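# Seat two raised potentiometer knobs on a circuit board

## Task

Press each of the two raised potentiometer knobs on the circuit board down until it sits on its own potentiometer's collar; the task is failed if either potentiometer gets pushed out of the board.

## Robot and tools

Robot: two six-joint arms, left_arm and right_arm, each ending in a four-digit hand (index, middle, ring, thumb). right_arm has a right hand; left_arm has its mirror image. Base positions in the scene frame: left_arm (+0.045, +0.373, -0.001) m, right_arm (+0.013, -0.413, 0) m, both turned slightly about z. Behind the arms are a floor post and a camera stand between the bases; do not hit them.

Frames: the scene frame has its origin at table-top height midway between the arms, +x out over the table, +z up, +y toward left_arm. Reported positions (m), quat_wxyz and velocities use this frame and may be off by a few cm. Pose offsets you send use the current Hand target's own axes. Hand point axes (right hand): +z along straight fingers toward the tips, +x across the palm away from the thumb, +y out of the palm face (palm at y = -0.063). Straight fingertips reach about z = +0.123. On the left hand +x points toward the thumb. A rigid mast sits at the wrist on the palm side and can collide.

Row layout (both tools): one flat list of 48 numbers in [-1, 1] covering both arms: left_arm dx, dy, dz, rx, ry, rz; left hand 16 motor numbers; left current_limit, speed; then the same 24 for right_arm. Pose numbers are offsets, not poses: 1.0 = 0.6 m or 180 degrees; rx, ry, rz form one rotation vector. All six zero means ask nothing new of that arm. Hand numbers are absolute goals, not changes: each maps linearly between the hinge's two stops. Motor order: index_mcp, index_abd, index_pip, index_dip, middle_mcp, middle_abd, middle_pip, middle_dip, ring_mcp, ring_abd, ring_pip, ring_dip, thumb_cmc, thumb_axl, thumb_mcp, thumb_ipl. Straight values: _mcp -0.75, _abd 0.00, _pip -0.58, _dip -0.70, thumb_cmc -0.71, thumb_axl -0.68, thumb_mcp -0.23, thumb_ipl -0.17; toward +1 bends toward the palm (or swings the thumb in front). current_limit maps -1..+1 to 0..550 mA; speed gives (speed+1)/2 of 8.5 rad/s. Start values are +0.4 and -0.6. To keep a hand unchanged, resend its hand_goal, hand_current_limit and hand_speed.

execute_actions: actions = list of actions; each action is up to 15 rows, one per 1/30 s step; a short action repeats its last row to 15. Every row's offset counts from the Hand target at that action's start, so a repeated offset moves further. cameras: list of names, ["all"], or [] (images come by default only when actions is empty).

move: target = one 48-number row or a list of up to 15 rows; every row's offsets count from the same starting Hand targets. speed: m/s, 0.002 to 3.6, default 0.25 (turns at twice that in rad/s), one value or one per target. blend: corner rounding in m, 0 = stop at each target. stop_force: 3 to 120 N, shared by both arms; ends an arm's path when its wrist sensor feels that much extra push against the motion; the arm then backs to just before the push, which becomes its Hand target. With stop_force every row needs identical hand numbers and blocking=false is not allowed. zero: true (default) re-zeros before the move; false accumulates from the last zero. blocking=false returns after about 0.5 s while the move continues. Paths run straight and ignore obstacles; all paths end together, within 10 s. The result adds a move: line: done, off_target, moving, held or fault, plus limits=paced (pose clipped) or limits=held (steps withheld).

wait: seconds 0 to 3600, sends nothing. stop: brakes a running move. zoom_image: camera (cam_high, cam_low, cam_left_wrist, cam_right_wrist) and region [x0, y0, x1, y1] in pixels, at most 504 x 504, of that camera's latest image (all are 896x504). show_instructions: shows reference images. zero_wrist_force: arm = left_arm or right_arm. finished_scene: optional scene = 1; final.

Results: end_effector_position/quat/velocities, Hand target (last commanded pose after clipping; the hand may rest short of it, and the next execute_actions re-requests it), joint positions and torques, Wrist force and Wrist torque in hand axes plus a peak line, and per-motor hand_goal, hand_measured, hand_current_ma, hand_state (moving, goal, blocked, overload).

Cautions: commanded orientation is clipped to 32 degrees from measured each step. Arms are stiff: aiming even slightly past a hard contact can fault. For pushing the knobs, approach slowly (about 0.005 m/s) with a small stop_force so the press stays gentle and the potentiometers are not forced out. An outside force near 150 N, wrist contact torque over about 17 N m, or a wrist lagging its plan by 0.9 degrees (shoulder/elbow 7.5) stops the arm for 10 s. Keep the arms away from each other; hand-to-hand presses count as collisions, and a clearance check may hold commands. Avoid the wrist passing near its base's first axis. A finger motor drawing 495 mA or more for 5 s shuts down for 10 s. Stretched or straining arms heat up and can brake at 85 °C. Nothing may fall off the table; avoid drops, slams and hard hits. Loose objects may occasionally get nudged.

Each tool is called after "Call:" by a JSON object that holds its "fn" and its "kwargs", one argument or row to a line.

Reference images:

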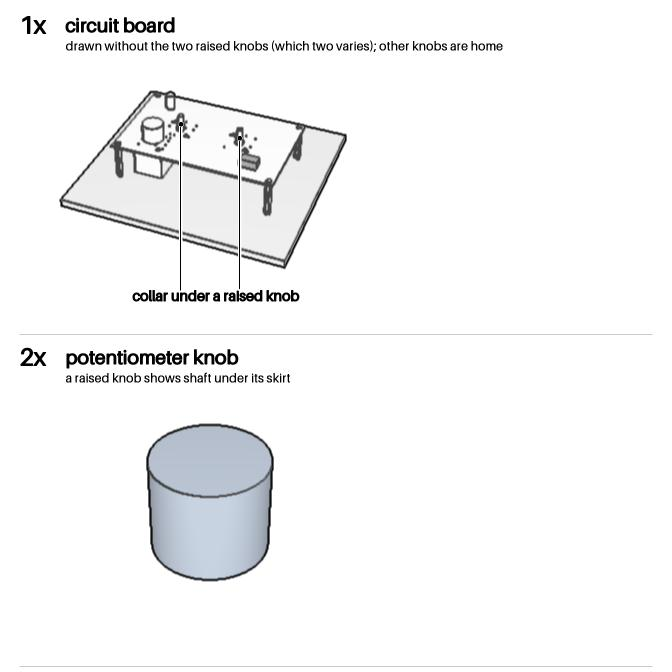

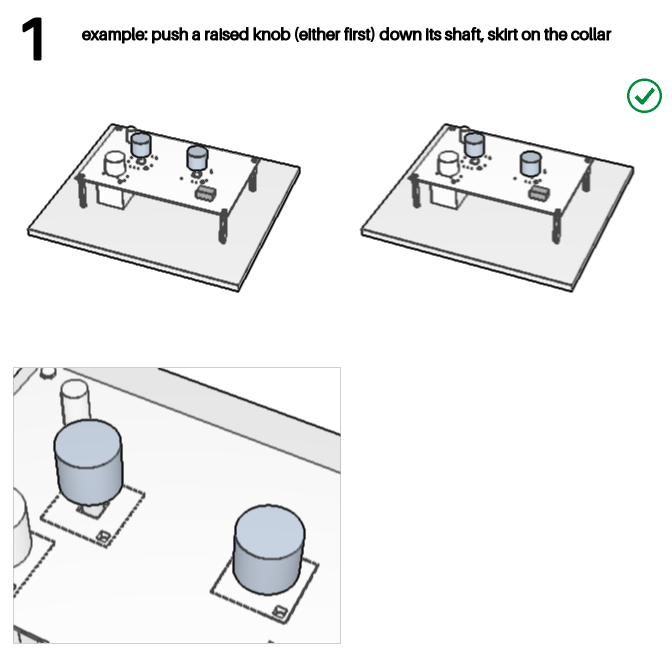

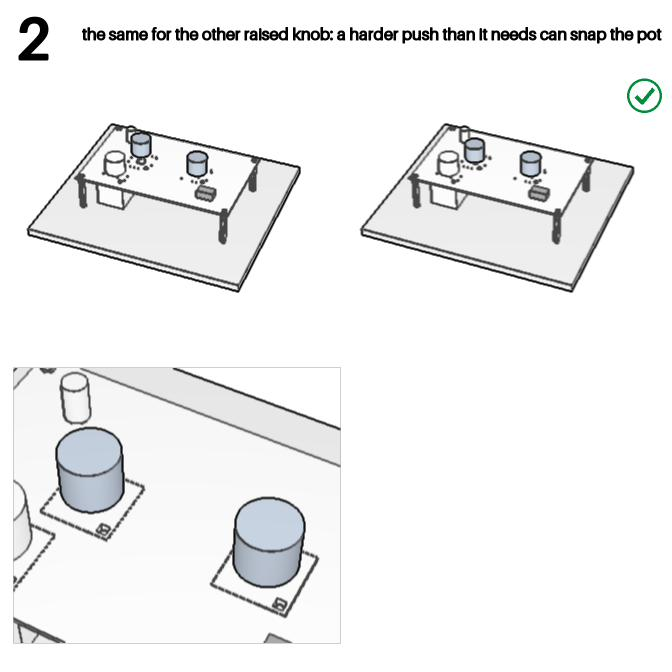

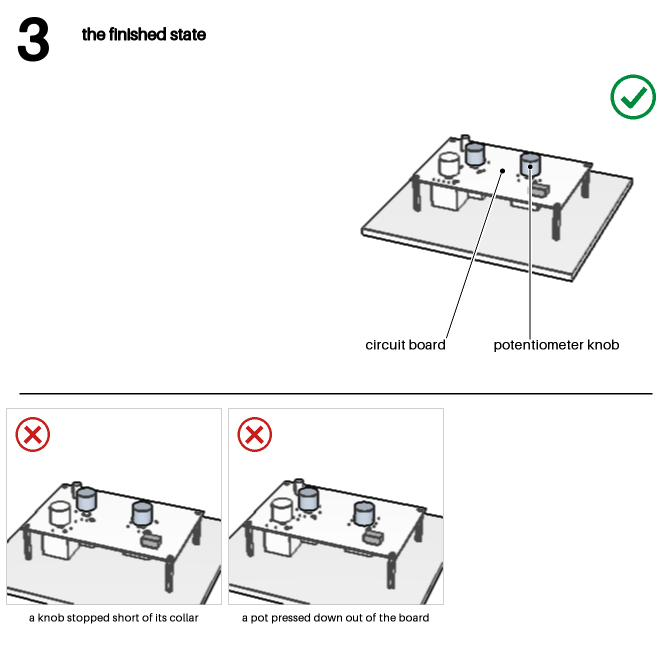

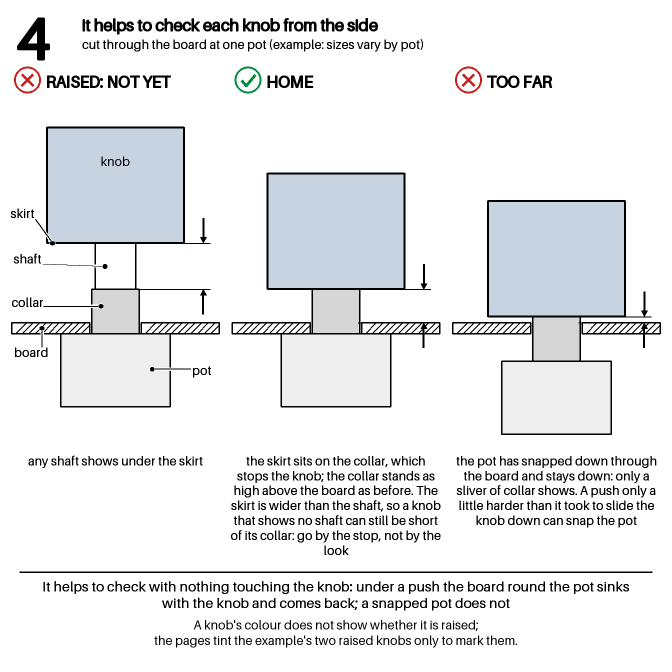

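## Session

Call:
{"fn": "execute_actions", "kwargs": {
  "actions": []
}}

Scene clock: 0.00 s.
left_arm: end_effector_position=(+0.6804, +0.1937, +0.2632) hand_goal=(-0.754, +0.000, -0.576, -0.696, -0.754, +0.000, -0.576, -0.696, -0.754, +0.000, -0.576, -0.696, -0.714, -0.678, -0.226, -0.168) hand_measured=(-0.7535, -0.0007, -0.5770, -0.6958, -0.7535, -0.0007, -0.5770, -0.6958, -0.7535, -0.0007, -0.5770, -0.6958, -0.7142, -0.6767, -0.2252, -0.1681) hand_current_ma=(+1, -9, -2, +2, +13, +7, -16, +2, +16, +0, -15, +15, +8, -12, -6, -5) hand_state=(goal, goal, goal, goal, goal, goal, goal, goal, goal, goal, goal, goal, goal, goal, goal, goal) hand_current_limit=0.40 hand_speed=-0.60 end_effector_quat_wxyz=(-0.004, -0.111, +0.993, +0.031) | right_arm: end_effector_position=(+0.4906, -0.0923, +0.2665) hand_goal=(-0.754, +0.000, -0.576, -0.696, -0.754, +0.000, -0.576, -0.696, -0.754, +0.000, -0.576, -0.696, -0.714, -0.678, -0.226, -0.168) hand_measured=(-0.7535, -0.0007, -0.5770, -0.6958, -0.7523, +0.0008, -0.5770, -0.6958, -0.7535, -0.0007, -0.5770, -0.6958, -0.7142, -0.6777, -0.2262, -0.1681) hand_current_ma=(+1, +2, +10, +0, +5, +8, +7, -4, +0, +11, +0, +12, +1, -3, -5, +8) hand_state=(goal, goal, goal, goal, goal, goal, goal, goal, goal, goal, goal, goal, goal, goal, goal, goal) hand_current_limit=0.40 hand_speed=-0.60 end_effector_quat_wxyz=(-0.011, +0.911, +0.411, -0.031)
Joint positions: left_arm=[2.91 -2.138 -1.081 -1.52 1.628 -1.991] | right_arm=[0.462 -1.346 1.533 -1.697 -1.544 1.224]
Joint velocities: within noise
Joint torques (N m): no reading
Wrist force (N): no reading
Wrist torque (N m): no reading
Wrist force, peak (N): no reading
Hand target: left_arm +0.6804, +0.1937, +0.2632; -0.004, -0.111, +0.993, +0.031 | right_arm +0.4906, -0.0923, +0.2665; -0.011, +0.911, +0.411, -0.031

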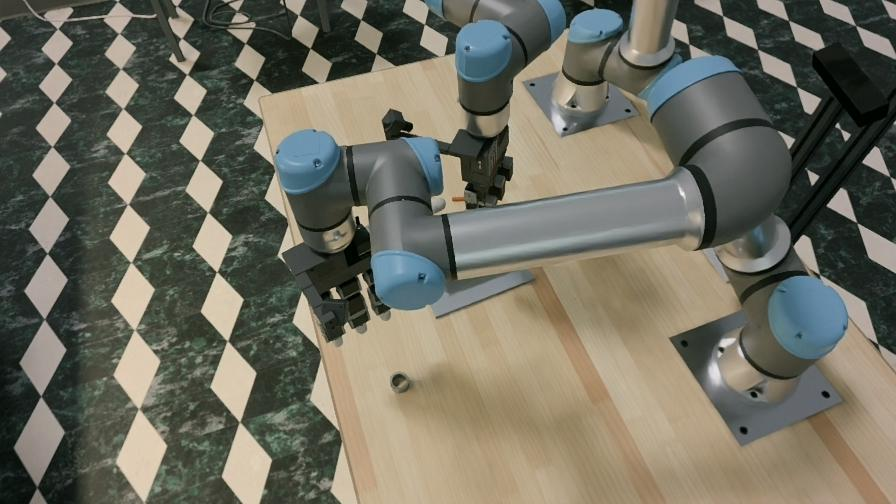

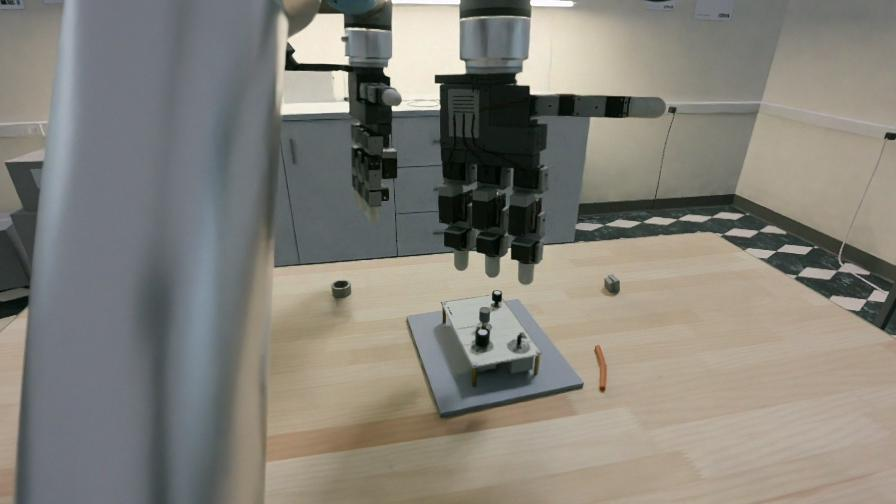

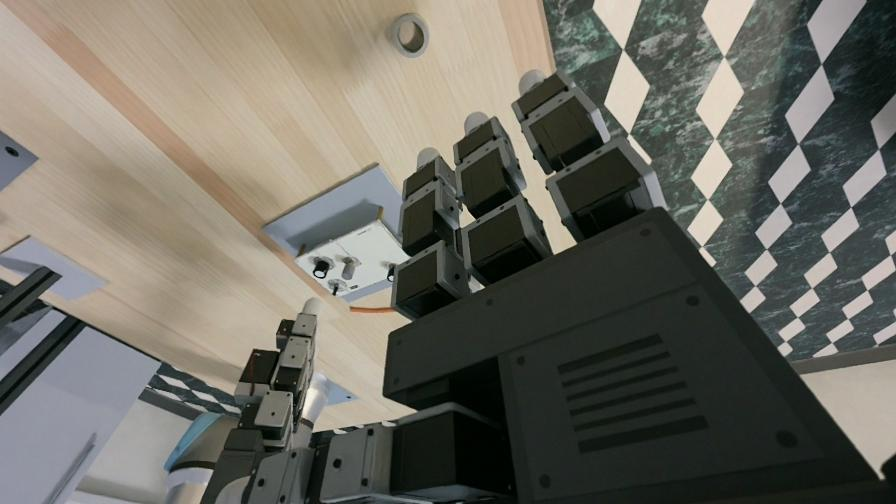

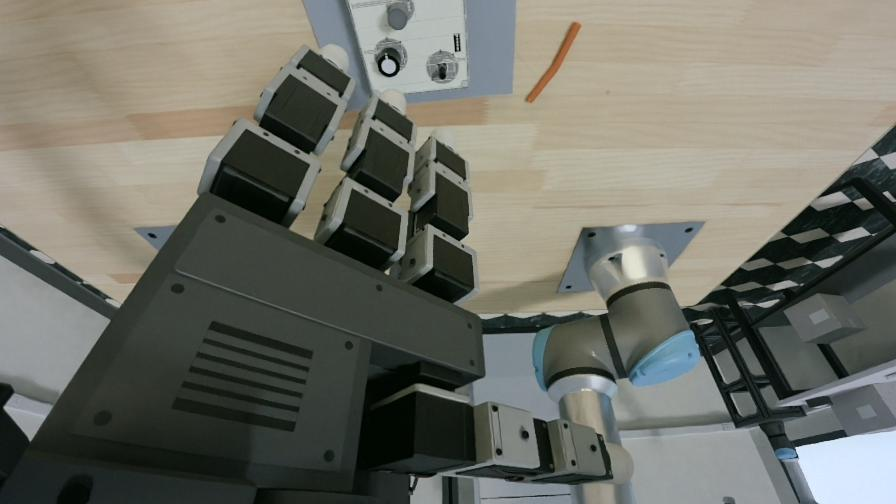

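Call:
{"fn": "zoom_image", "kwargs": {
  "camera": "cam_low",
  "region": [390, 270, 620, 430]
}}

Call:
{"fn": "zoom_image", "kwargs": {
  "camera": "cam_right_wrist",
  "region": [290, 0, 590, 170]
}}

Call:
{"fn": "zoom_image", "kwargs": {
  "camera": "cam_left_wrist",
  "region": [250, 160, 450, 320]
}}

Call:
{"fn": "show_instructions", "kwargs": {

}}

Scaled by 2.191 from the camera's image (finer frame: 1280x720).

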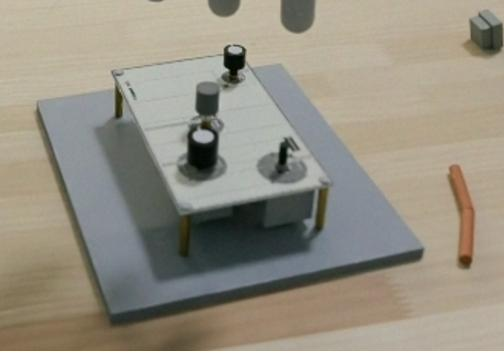

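Scaled by 1.680 from the camera's image (finer frame: 1280x720).

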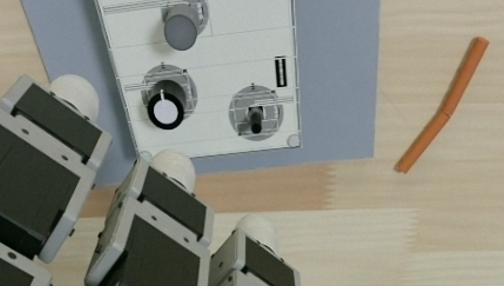

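Scaled by 2.520 from the camera's image (finer frame: 1280x720).

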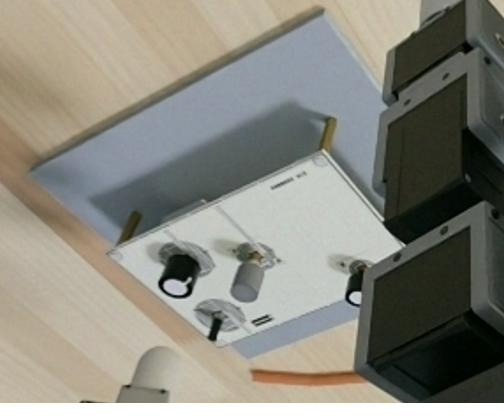

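Reference images for this scene: manual page 1, manual page 2, manual page 3, manual page 4, manual page 5.

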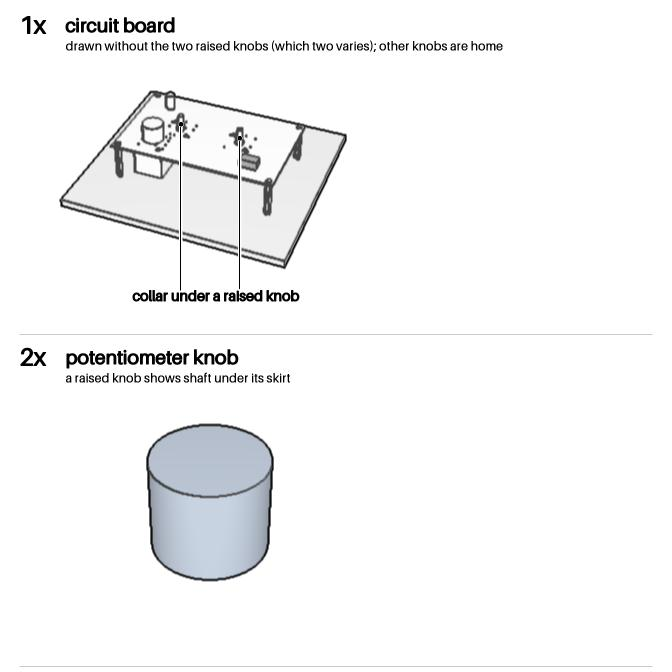

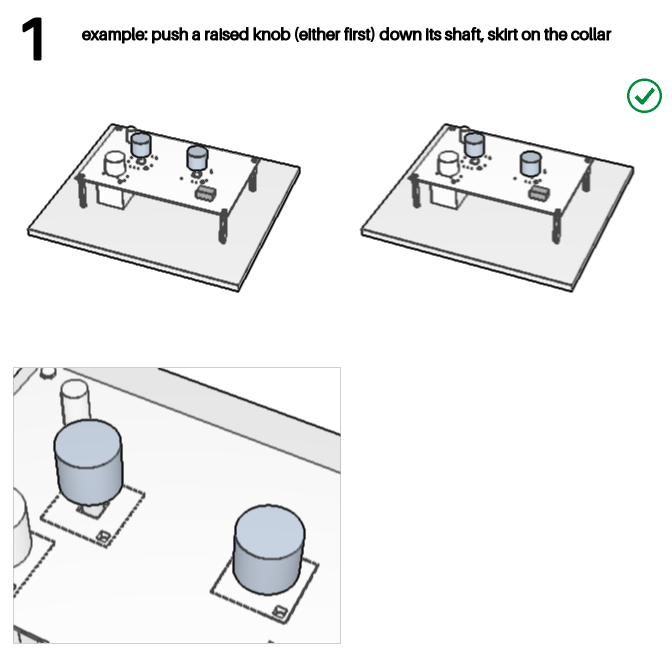

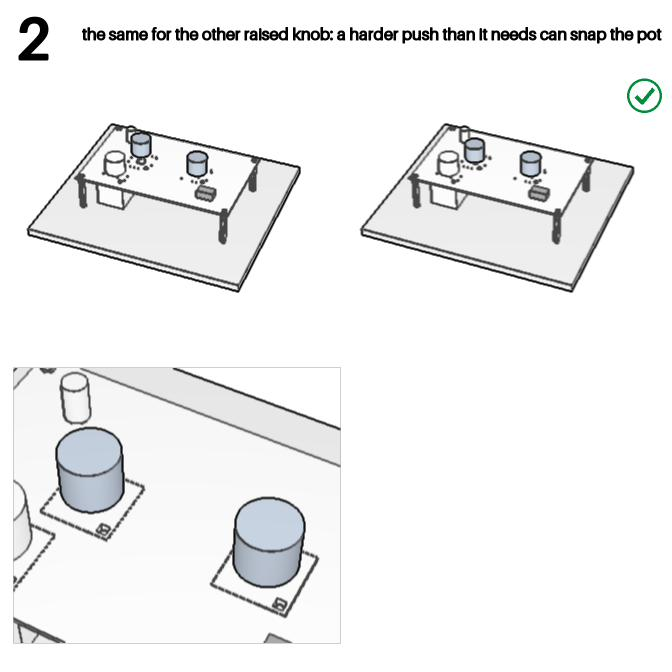

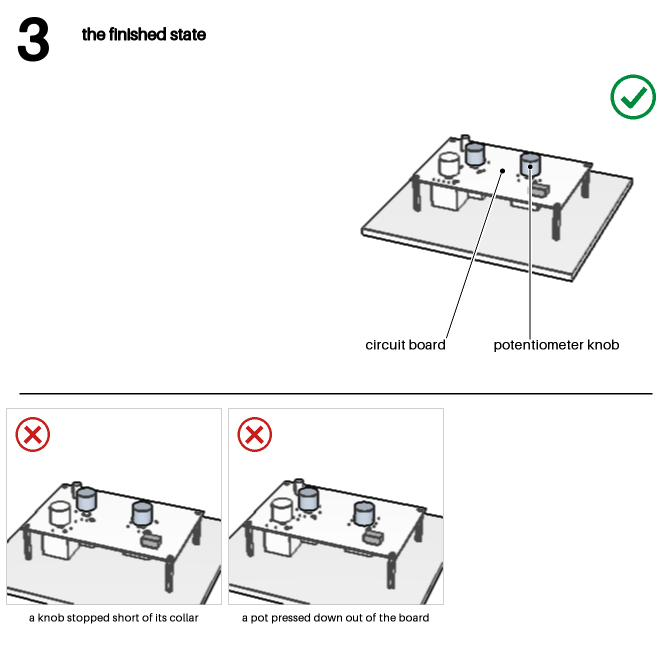

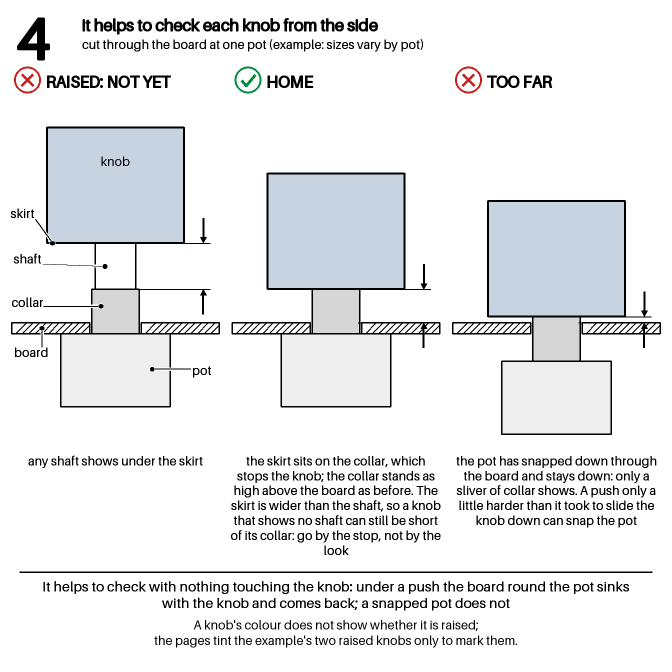

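Call:
{"fn": "move", "kwargs": {
  "target": [0,0,0,0,0,0,-0.754,0,-0.576,-0.696,-0.754,0,-0.576,-0.696,-0.754,0,-0.576,-0.696,-0.714,-0.678,-0.226,-0.168,0.4,-0.6,0,0,0,0,0,0,0.068,0,0.299,0.174,0.068,0,0.299,0.174,-0.754,0,-0.576,-0.696,-0.714,-0.678,-0.226,-0.168,0.6,-0.6],
  "cameras": ["all"]
}}

Scene clock: 32.83 s.
left_arm: end_effector_position=(+0.6804, +0.1937, +0.2632) hand_goal=(-0.754, +0.000, -0.576, -0.696, -0.754, +0.000, -0.576, -0.696, -0.754, +0.000, -0.576, -0.696, -0.714, -0.678, -0.226, -0.168) hand_measured=(-0.7535, +0.0008, -0.5770, -0.6958, -0.7535, -0.0007, -0.5757, -0.6958, -0.7535, -0.0007, -0.5770, -0.6958, -0.7142, -0.6777, -0.2232, -0.1681) hand_current_ma=(+4, -13, +0, -1, +5, +14, -16, +2, +0, +6, -17, +9, +16, -5, -3, +2) hand_state=(goal, goal, goal, goal, goal, goal, goal, goal, goal, goal, goal, goal, goal, goal, goal, goal) hand_current_limit=0.40 hand_speed=-0.60 end_effector_quat_wxyz=(-0.004, -0.111, +0.993, +0.031) | right_arm: end_effector_position=(+0.4906, -0.0923, +0.2665) hand_goal=(+0.068, +0.000, +0.298, +0.174, +0.068, +0.000, +0.298, +0.174, -0.754, +0.000, -0.576, -0.696, -0.714, -0.678, -0.226, -0.168) hand_measured=(+0.0533, -0.0007, +0.2943, +0.1744, +0.0509, -0.0007, +0.2943, +0.1744, -0.7535, +0.0008, -0.5770, -0.6958, -0.7142, -0.6777, -0.2232, -0.1672) hand_current_ma=(-40, +1, +0, +8, -34, +8, +4, +3, +3, +8, +2, +9, -1, -3, +2, +8) hand_state=(goal, goal, goal, goal, goal, goal, goal, goal, goal, goal, goal, goal, goal, goal, goal, goal) hand_current_limit=0.60 hand_speed=-0.60 end_effector_quat_wxyz=(-0.011, +0.911, +0.411, -0.031)
Joint positions: left_arm=[2.91 -2.138 -1.081 -1.52 1.628 -1.991] | right_arm=[0.462 -1.346 1.533 -1.697 -1.544 1.224]
Joint torques (N m): left_arm=[0.8 46.84 21.52 2.09 0.48 0.17] | right_arm=[0.22 -31.76 -22.94 -2.15 0.05 -0.04]
Wrist force (N): left_arm=[0.2 -0.1 0.3] | right_arm=[-0.1 0.1 -0.1]
Wrist torque (N m): left_arm=[-0.03 -0.02 0.02] | right_arm=[0.14 0.01 -0.01]
Wrist force, peak (N): left_arm=[0.1 0.0 0.5] | right_arm=[-0.2 0.7 -0.1]
Hand target: left_arm +0.6804, +0.1937, +0.2632; -0.004, -0.111, +0.993, +0.031 | right_arm +0.4906, -0.0923, +0.2665; -0.011, +0.911, +0.411, -0.031
Off the commanded pose: left_arm 0.000 m, 0 deg | right_arm 0.000 m, 0 deg.
move: done

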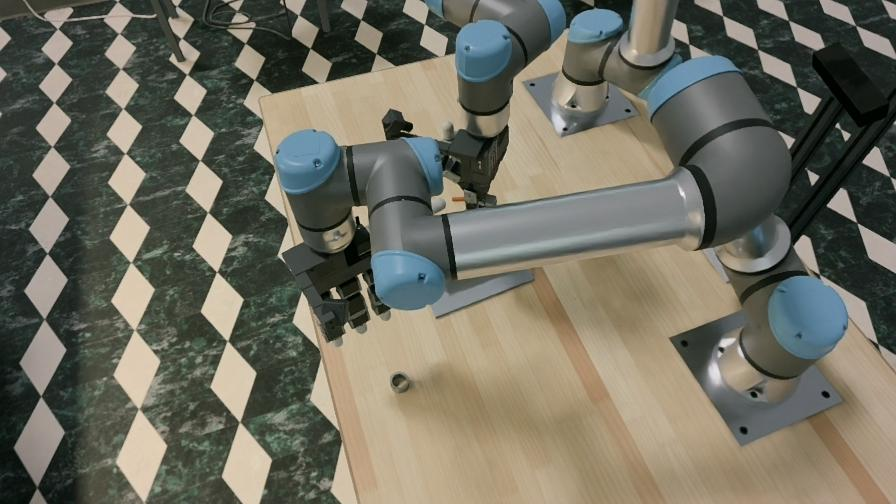

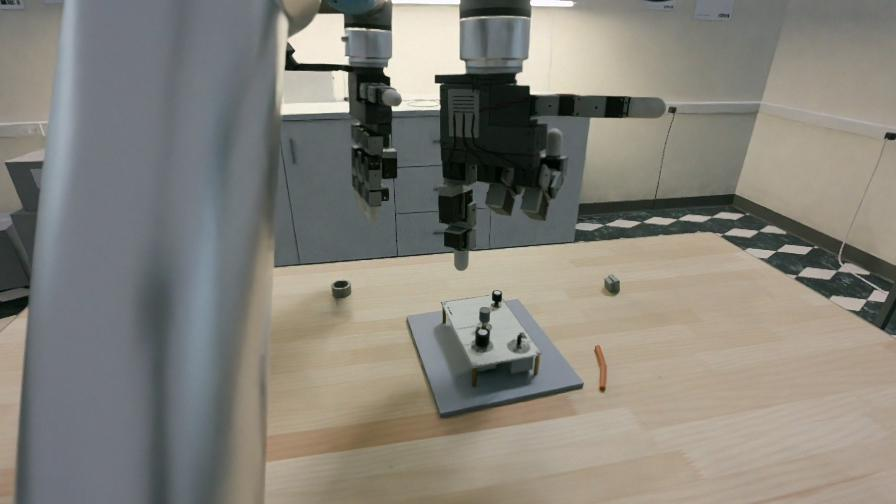

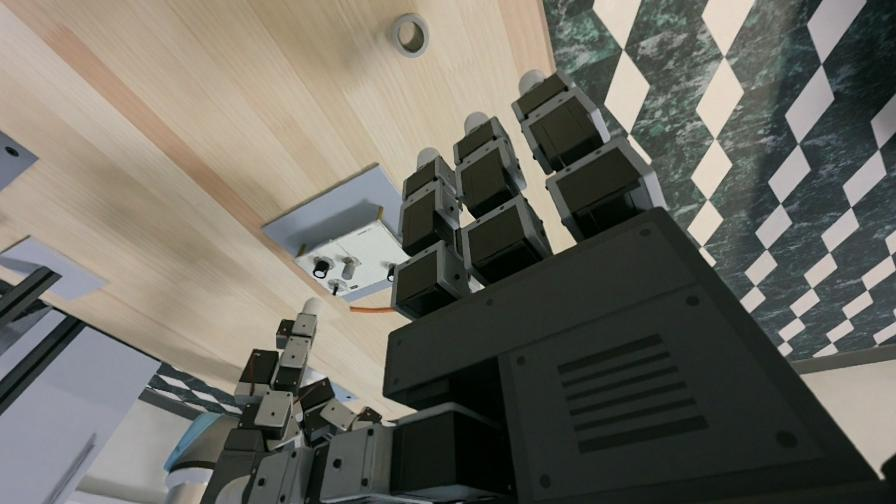

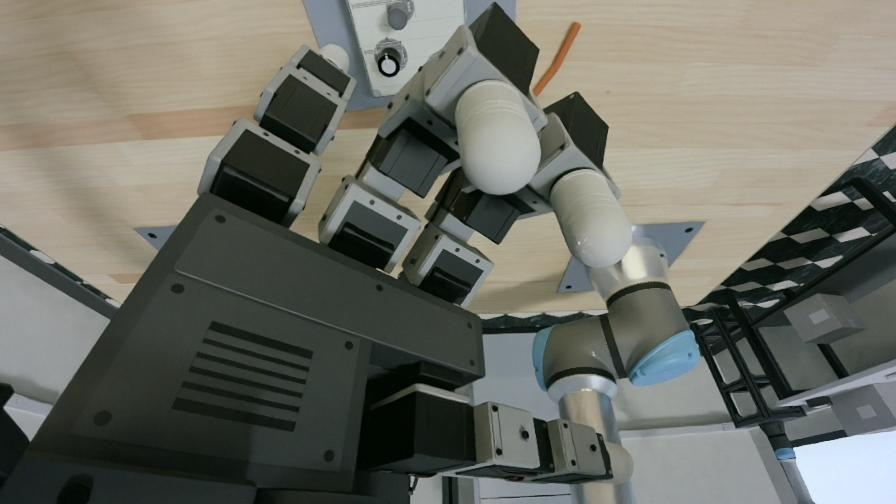

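Call:
{"fn": "zoom_image", "kwargs": {
  "camera": "cam_left_wrist",
  "region": [290, 210, 410, 310]
}}

Call:
{"fn": "zoom_image", "kwargs": {
  "camera": "cam_low",
  "region": [430, 280, 560, 390]
}}

Call:
{"fn": "zoom_image", "kwargs": {
  "camera": "cam_right_wrist",
  "region": [300, 0, 440, 110]
}}

Scaled by 4.200 from the camera's image (finer frame: 1280x720).

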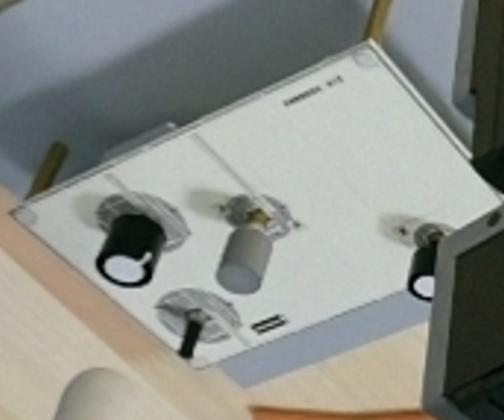

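Scaled by 3.877 from the camera's image (finer frame: 1280x720).

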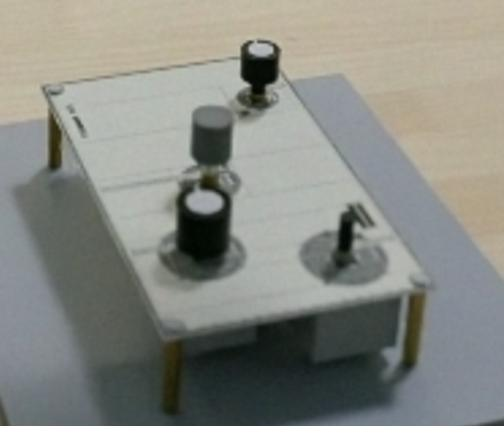

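Scaled by 3.600 from the camera's image (finer frame: 1280x720).

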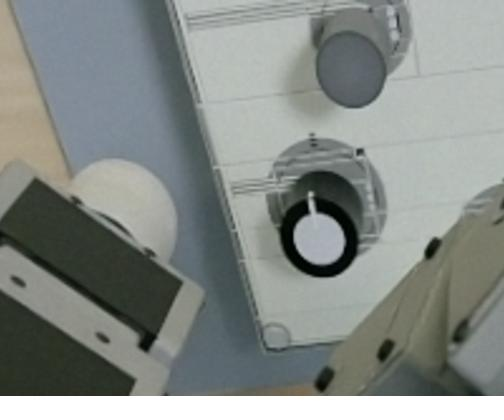

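Call:
{"fn": "move", "kwargs": {
  "target": [0,0,0,0,0,0,-0.754,0,-0.576,-0.696,-0.754,0,-0.576,-0.696,-0.754,0,-0.576,-0.696,-0.714,-0.678,-0.226,-0.168,0.4,-0.6,-0.0362,0.0320,0.0003,-0.01449,0.01509,0,0.068,0,0.298,0.174,0.068,0,0.298,0.174,-0.754,0,-0.576,-0.696,-0.714,-0.678,-0.226,-0.168,0.6,-0.6],
  "cameras": ["cam_right_wrist","cam_low","cam_left_wrist"],
  "speed": 0.1
}}

Call:
{"fn": "zoom_image", "kwargs": {
  "camera": "cam_right_wrist",
  "region": [240, 0, 440, 130]
}}

Call:
{"fn": "zoom_image", "kwargs": {
  "camera": "cam_low",
  "region": [420, 240, 560, 380]
}}

Call:
{"fn": "zoom_image", "kwargs": {
  "camera": "cam_left_wrist",
  "region": [260, 200, 420, 320]
}}

Scene clock: 84.73 s.
left_arm: end_effector_position=(+0.6804, +0.1937, +0.2632) hand_goal=(-0.754, +0.000, -0.576, -0.696, -0.754, +0.000, -0.576, -0.696, -0.754, +0.000, -0.576, -0.696, -0.714, -0.678, -0.226, -0.168) hand_measured=(-0.7535, -0.0007, -0.5770, -0.6958, -0.7535, +0.0008, -0.5770, -0.6958, -0.7523, +0.0008, -0.5770, -0.6958, -0.7142, -0.6777, -0.2232, -0.1681) hand_current_ma=(+3, -5, +5, +7, +11, +11, -14, -6, +14, +6, -7, +11, -3, -5, +9, -6) hand_state=(goal, goal, goal, goal, goal, goal, goal, goal, goal, goal, goal, goal, goal, goal, goal, goal) hand_current_limit=0.40 hand_speed=-0.60 end_effector_quat_wxyz=(-0.004, -0.111, +0.993, +0.031) | right_arm: end_effector_position=(+0.4906, -0.1212, +0.2665) hand_goal=(+0.068, +0.000, +0.298, +0.174, +0.068, +0.000, +0.298, +0.174, -0.754, +0.000, -0.576, -0.696, -0.714, -0.678, -0.226, -0.168) hand_measured=(+0.0545, -0.0007, +0.2943, +0.1744, +0.0509, -0.0007, +0.2943, +0.1757, -0.7535, -0.0007, -0.5770, -0.6958, -0.7142, -0.6777, -0.2242, -0.1681) hand_current_ma=(-37, +2, +3, +9, -40, +3, +4, +3, +5, +8, +4, +6, -2, -4, +1, +9) hand_state=(goal, goal, goal, goal, goal, goal, goal, goal, goal, goal, goal, goal, goal, goal, goal, goal) hand_current_limit=0.60 hand_speed=-0.60 end_effector_quat_wxyz=(+0.000, +0.911, +0.411, +0.000)
Joint positions: left_arm=[2.91 -2.138 -1.081 -1.52 1.628 -1.991] | right_arm=[0.427 -1.416 1.639 -1.793 -1.571 1.19]
Joint torques (N m): left_arm=[-0.59 47.11 20.64 1.95 0.27 0.3] | right_arm=[-15.91 -40.4 -15.34 -4.42 -2.23 -2.49]
Wrist force (N): left_arm=[0.1 0.1 0.3] | right_arm=[0.1 0.0 0.0]
Wrist torque (N m): left_arm=[-0.01 0.00 0.00] | right_arm=[0.09 -0.07 0.12]
Wrist force, peak (N): left_arm=[0.5 -0.2 0.3] | right_arm=[0.4 -0.2 -0.2]
Hand target: left_arm +0.6804, +0.1937, +0.2632; -0.004, -0.111, +0.993, +0.031 | right_arm +0.4906, -0.1213, +0.2665; +0.000, +0.911, +0.411, +0.000
Off the commanded pose: left_arm 0.000 m, 0 deg | right_arm 0.000 m, 0 deg.
move: done
Images, in order (width x height): cam_low 896x504, cam_left_wrist 896x504, cam_right_wrist 896x504.

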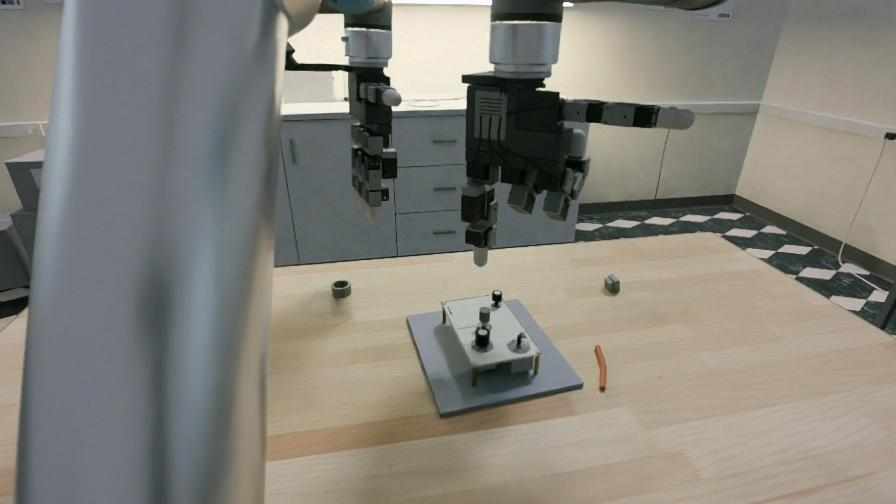

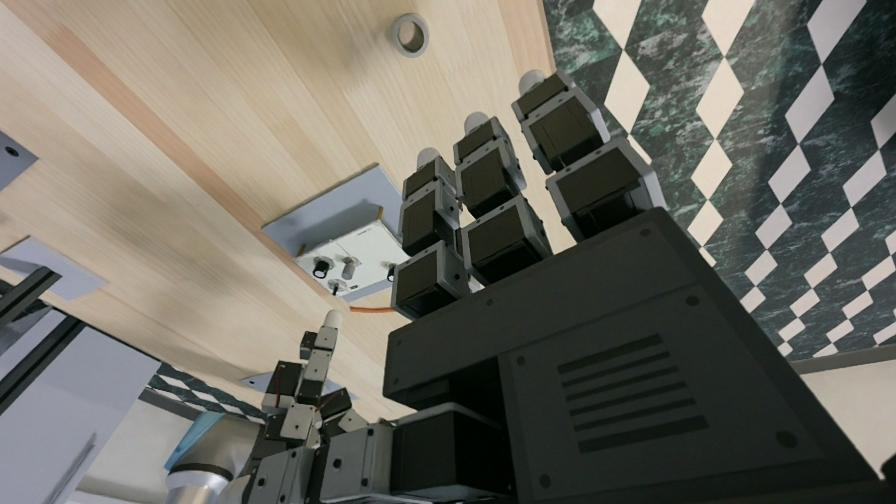

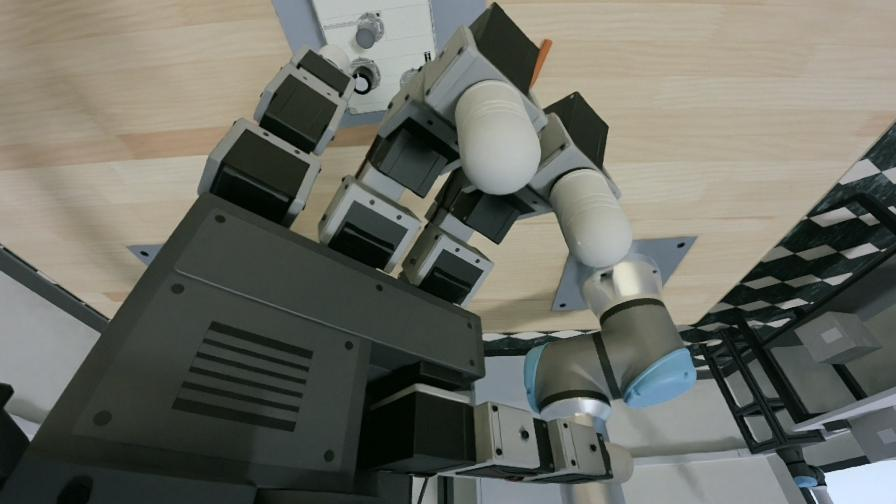

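Scaled by 2.520 from the camera's image (finer frame: 1280x720).

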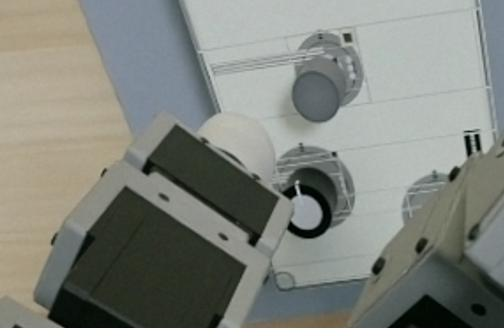

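Scaled by 3.600 from the camera's image (finer frame: 1280x720).

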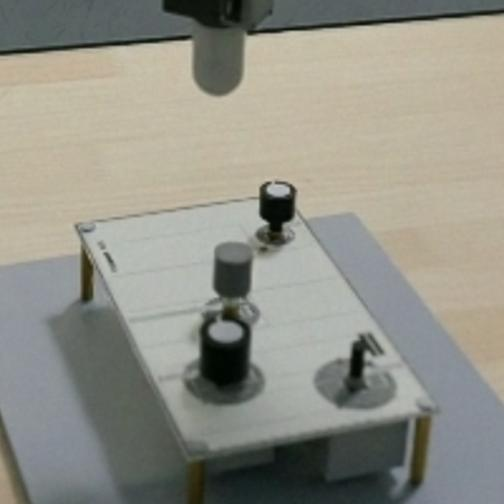

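Scaled by 3.150 from the camera's image (finer frame: 1280x720).

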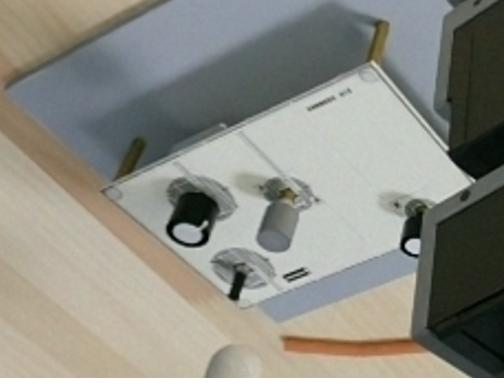

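Call:
{"fn": "move", "kwargs": {
  "target": [0,0,0,0,0,0,-0.754,0,-0.576,-0.696,-0.754,0,-0.576,-0.696,-0.754,0,-0.576,-0.696,-0.714,-0.678,-0.226,-0.168,0.4,-0.6,-0.0217,-0.0083,0.045,0,0,0,0.068,0,0.298,0.174,0.068,0,0.298,0.174,-0.754,0,-0.576,-0.696,-0.714,-0.678,-0.226,-0.168,0.6,-0.6],
  "cameras": ["cam_right_wrist","cam_low","cam_left_wrist"],
  "speed": 0.1
}}

Call:
{"fn": "zoom_image", "kwargs": {
  "camera": "cam_right_wrist",
  "region": [260, 0, 440, 120]
}}

Call:
{"fn": "zoom_image", "kwargs": {
  "camera": "cam_low",
  "region": [430, 250, 560, 380]
}}

Call:
{"fn": "zoom_image", "kwargs": {
  "camera": "cam_left_wrist",
  "region": [280, 220, 420, 330]
}}

Scene clock: 103.43 s.
left_arm: end_effector_position=(+0.6804, +0.1937, +0.2632) hand_goal=(-0.754, +0.000, -0.576, -0.696, -0.754, +0.000, -0.576, -0.696, -0.754, +0.000, -0.576, -0.696, -0.714, -0.678, -0.226, -0.168) hand_measured=(-0.7535, -0.0007, -0.5770, -0.6958, -0.7535, -0.0007, -0.5770, -0.6958, -0.7535, -0.0007, -0.5770, -0.6958, -0.7142, -0.6777, -0.2232, -0.1672) hand_current_ma=(+19, +0, +11, +1, -12, +10, -16, +0, -1, +4, -5, +8, -2, -6, +4, -1) hand_state=(goal, goal, goal, goal, goal, goal, goal, goal, goal, goal, goal, goal, goal, goal, goal, goal) hand_current_limit=0.40 hand_speed=-0.60 end_effector_quat_wxyz=(-0.004, -0.111, +0.993, +0.031) | right_arm: end_effector_position=(+0.4783, -0.1277, +0.2396) hand_goal=(+0.068, +0.000, +0.298, +0.174, +0.068, +0.000, +0.298, +0.174, -0.754, +0.000, -0.576, -0.696, -0.714, -0.678, -0.226, -0.168) hand_measured=(+0.0533, +0.0008, +0.2943, +0.1744, +0.0509, -0.0007, +0.2930, +0.1757, -0.7535, -0.0007, -0.5770, -0.6958, -0.7142, -0.6777, -0.2232, -0.1672) hand_current_ma=(-38, +5, -4, +12, -34, +12, +1, -2, +3, +10, -4, +12, -3, -1, +3, +9) hand_state=(goal, goal, goal, goal, goal, goal, goal, goal, goal, goal, goal, goal, goal, goal, goal, goal) hand_current_limit=0.60 hand_speed=-0.60 end_effector_quat_wxyz=(+0.000, +0.911, +0.411, +0.000)
Joint positions: left_arm=[2.91 -2.138 -1.081 -1.52 1.628 -1.991] | right_arm=[0.426 -1.432 1.728 -1.867 -1.571 1.19]
Joint torques (N m): left_arm=[-0.42 47.11 20.57 2.03 0.4 0.49] | right_arm=[-14.87 -38.34 -15.66 -4.2 -0.17 -2.35]
Wrist force (N): left_arm=[0.1 0.0 0.0] | right_arm=[-0.1 -0.3 0.2]
Wrist torque (N m): left_arm=[0.00 -0.02 0.01] | right_arm=[0.02 -0.02 0.08]
Wrist force, peak (N): left_arm=[0.4 0.2 0.6] | right_arm=[-0.4 -0.4 0.6]
Hand target: left_arm +0.6804, +0.1937, +0.2632; -0.004, -0.111, +0.993, +0.031 | right_arm +0.4783, -0.1278, +0.2395; +0.000, +0.911, +0.411, +0.000
Off the commanded pose: left_arm 0.000 m, 0 deg | right_arm 0.000 m, 0 deg.
move: done
Images, in order (width x height): cam_low 896x504, cam_left_wrist 896x504, cam_right_wrist 896x504.

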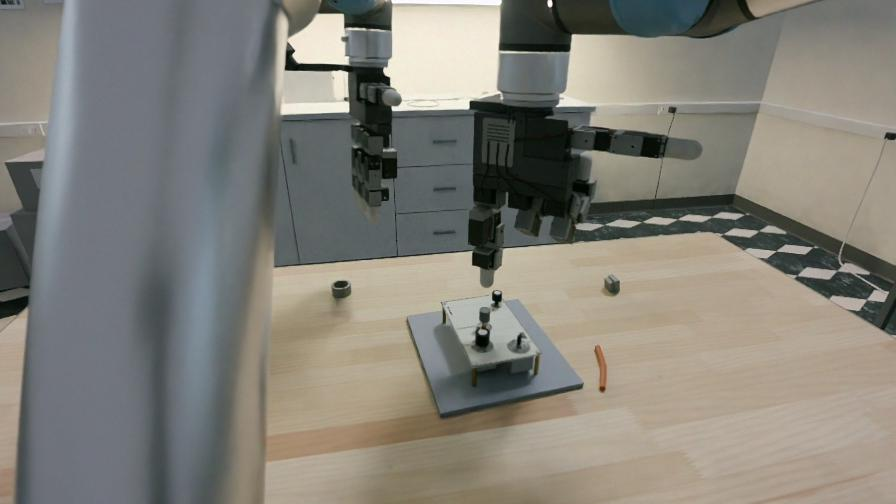

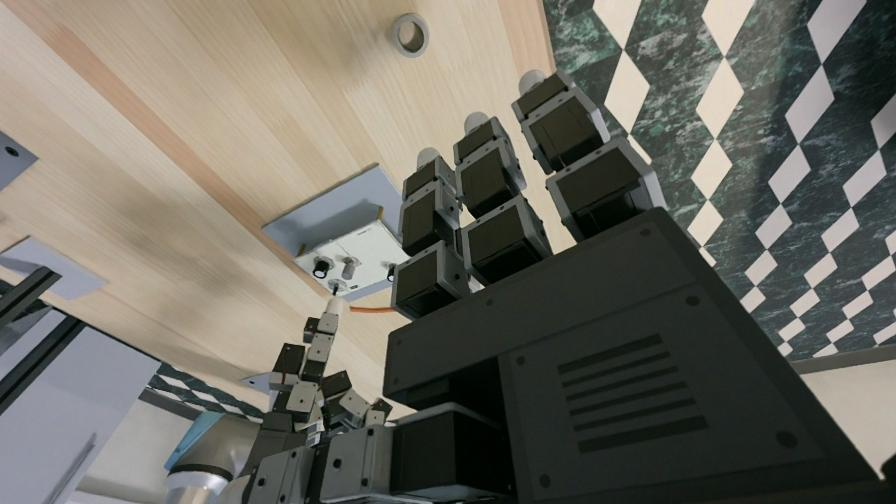

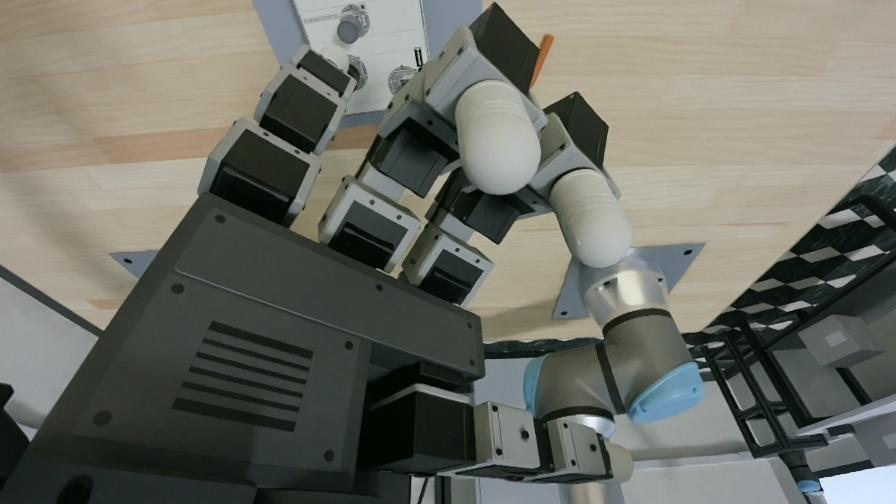

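Scaled by 2.800 from the camera's image (finer frame: 1280x720).

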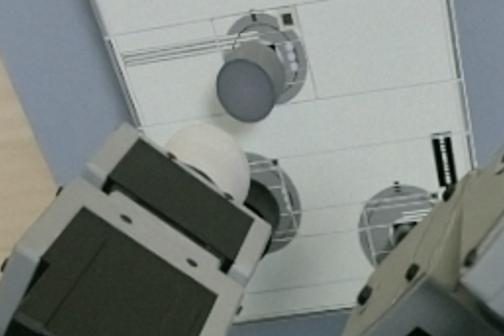

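Scaled by 3.877 from the camera's image (finer frame: 1280x720).

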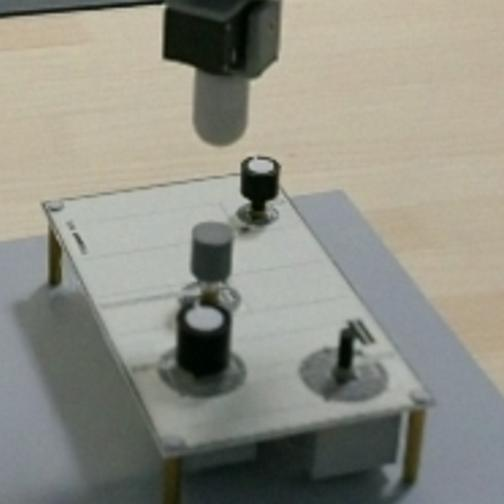

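Scaled by 3.600 from the camera's image (finer frame: 1280x720).

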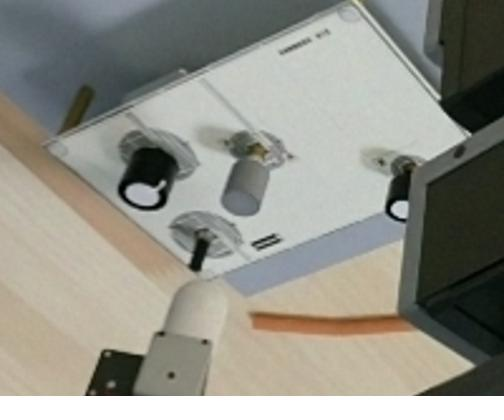

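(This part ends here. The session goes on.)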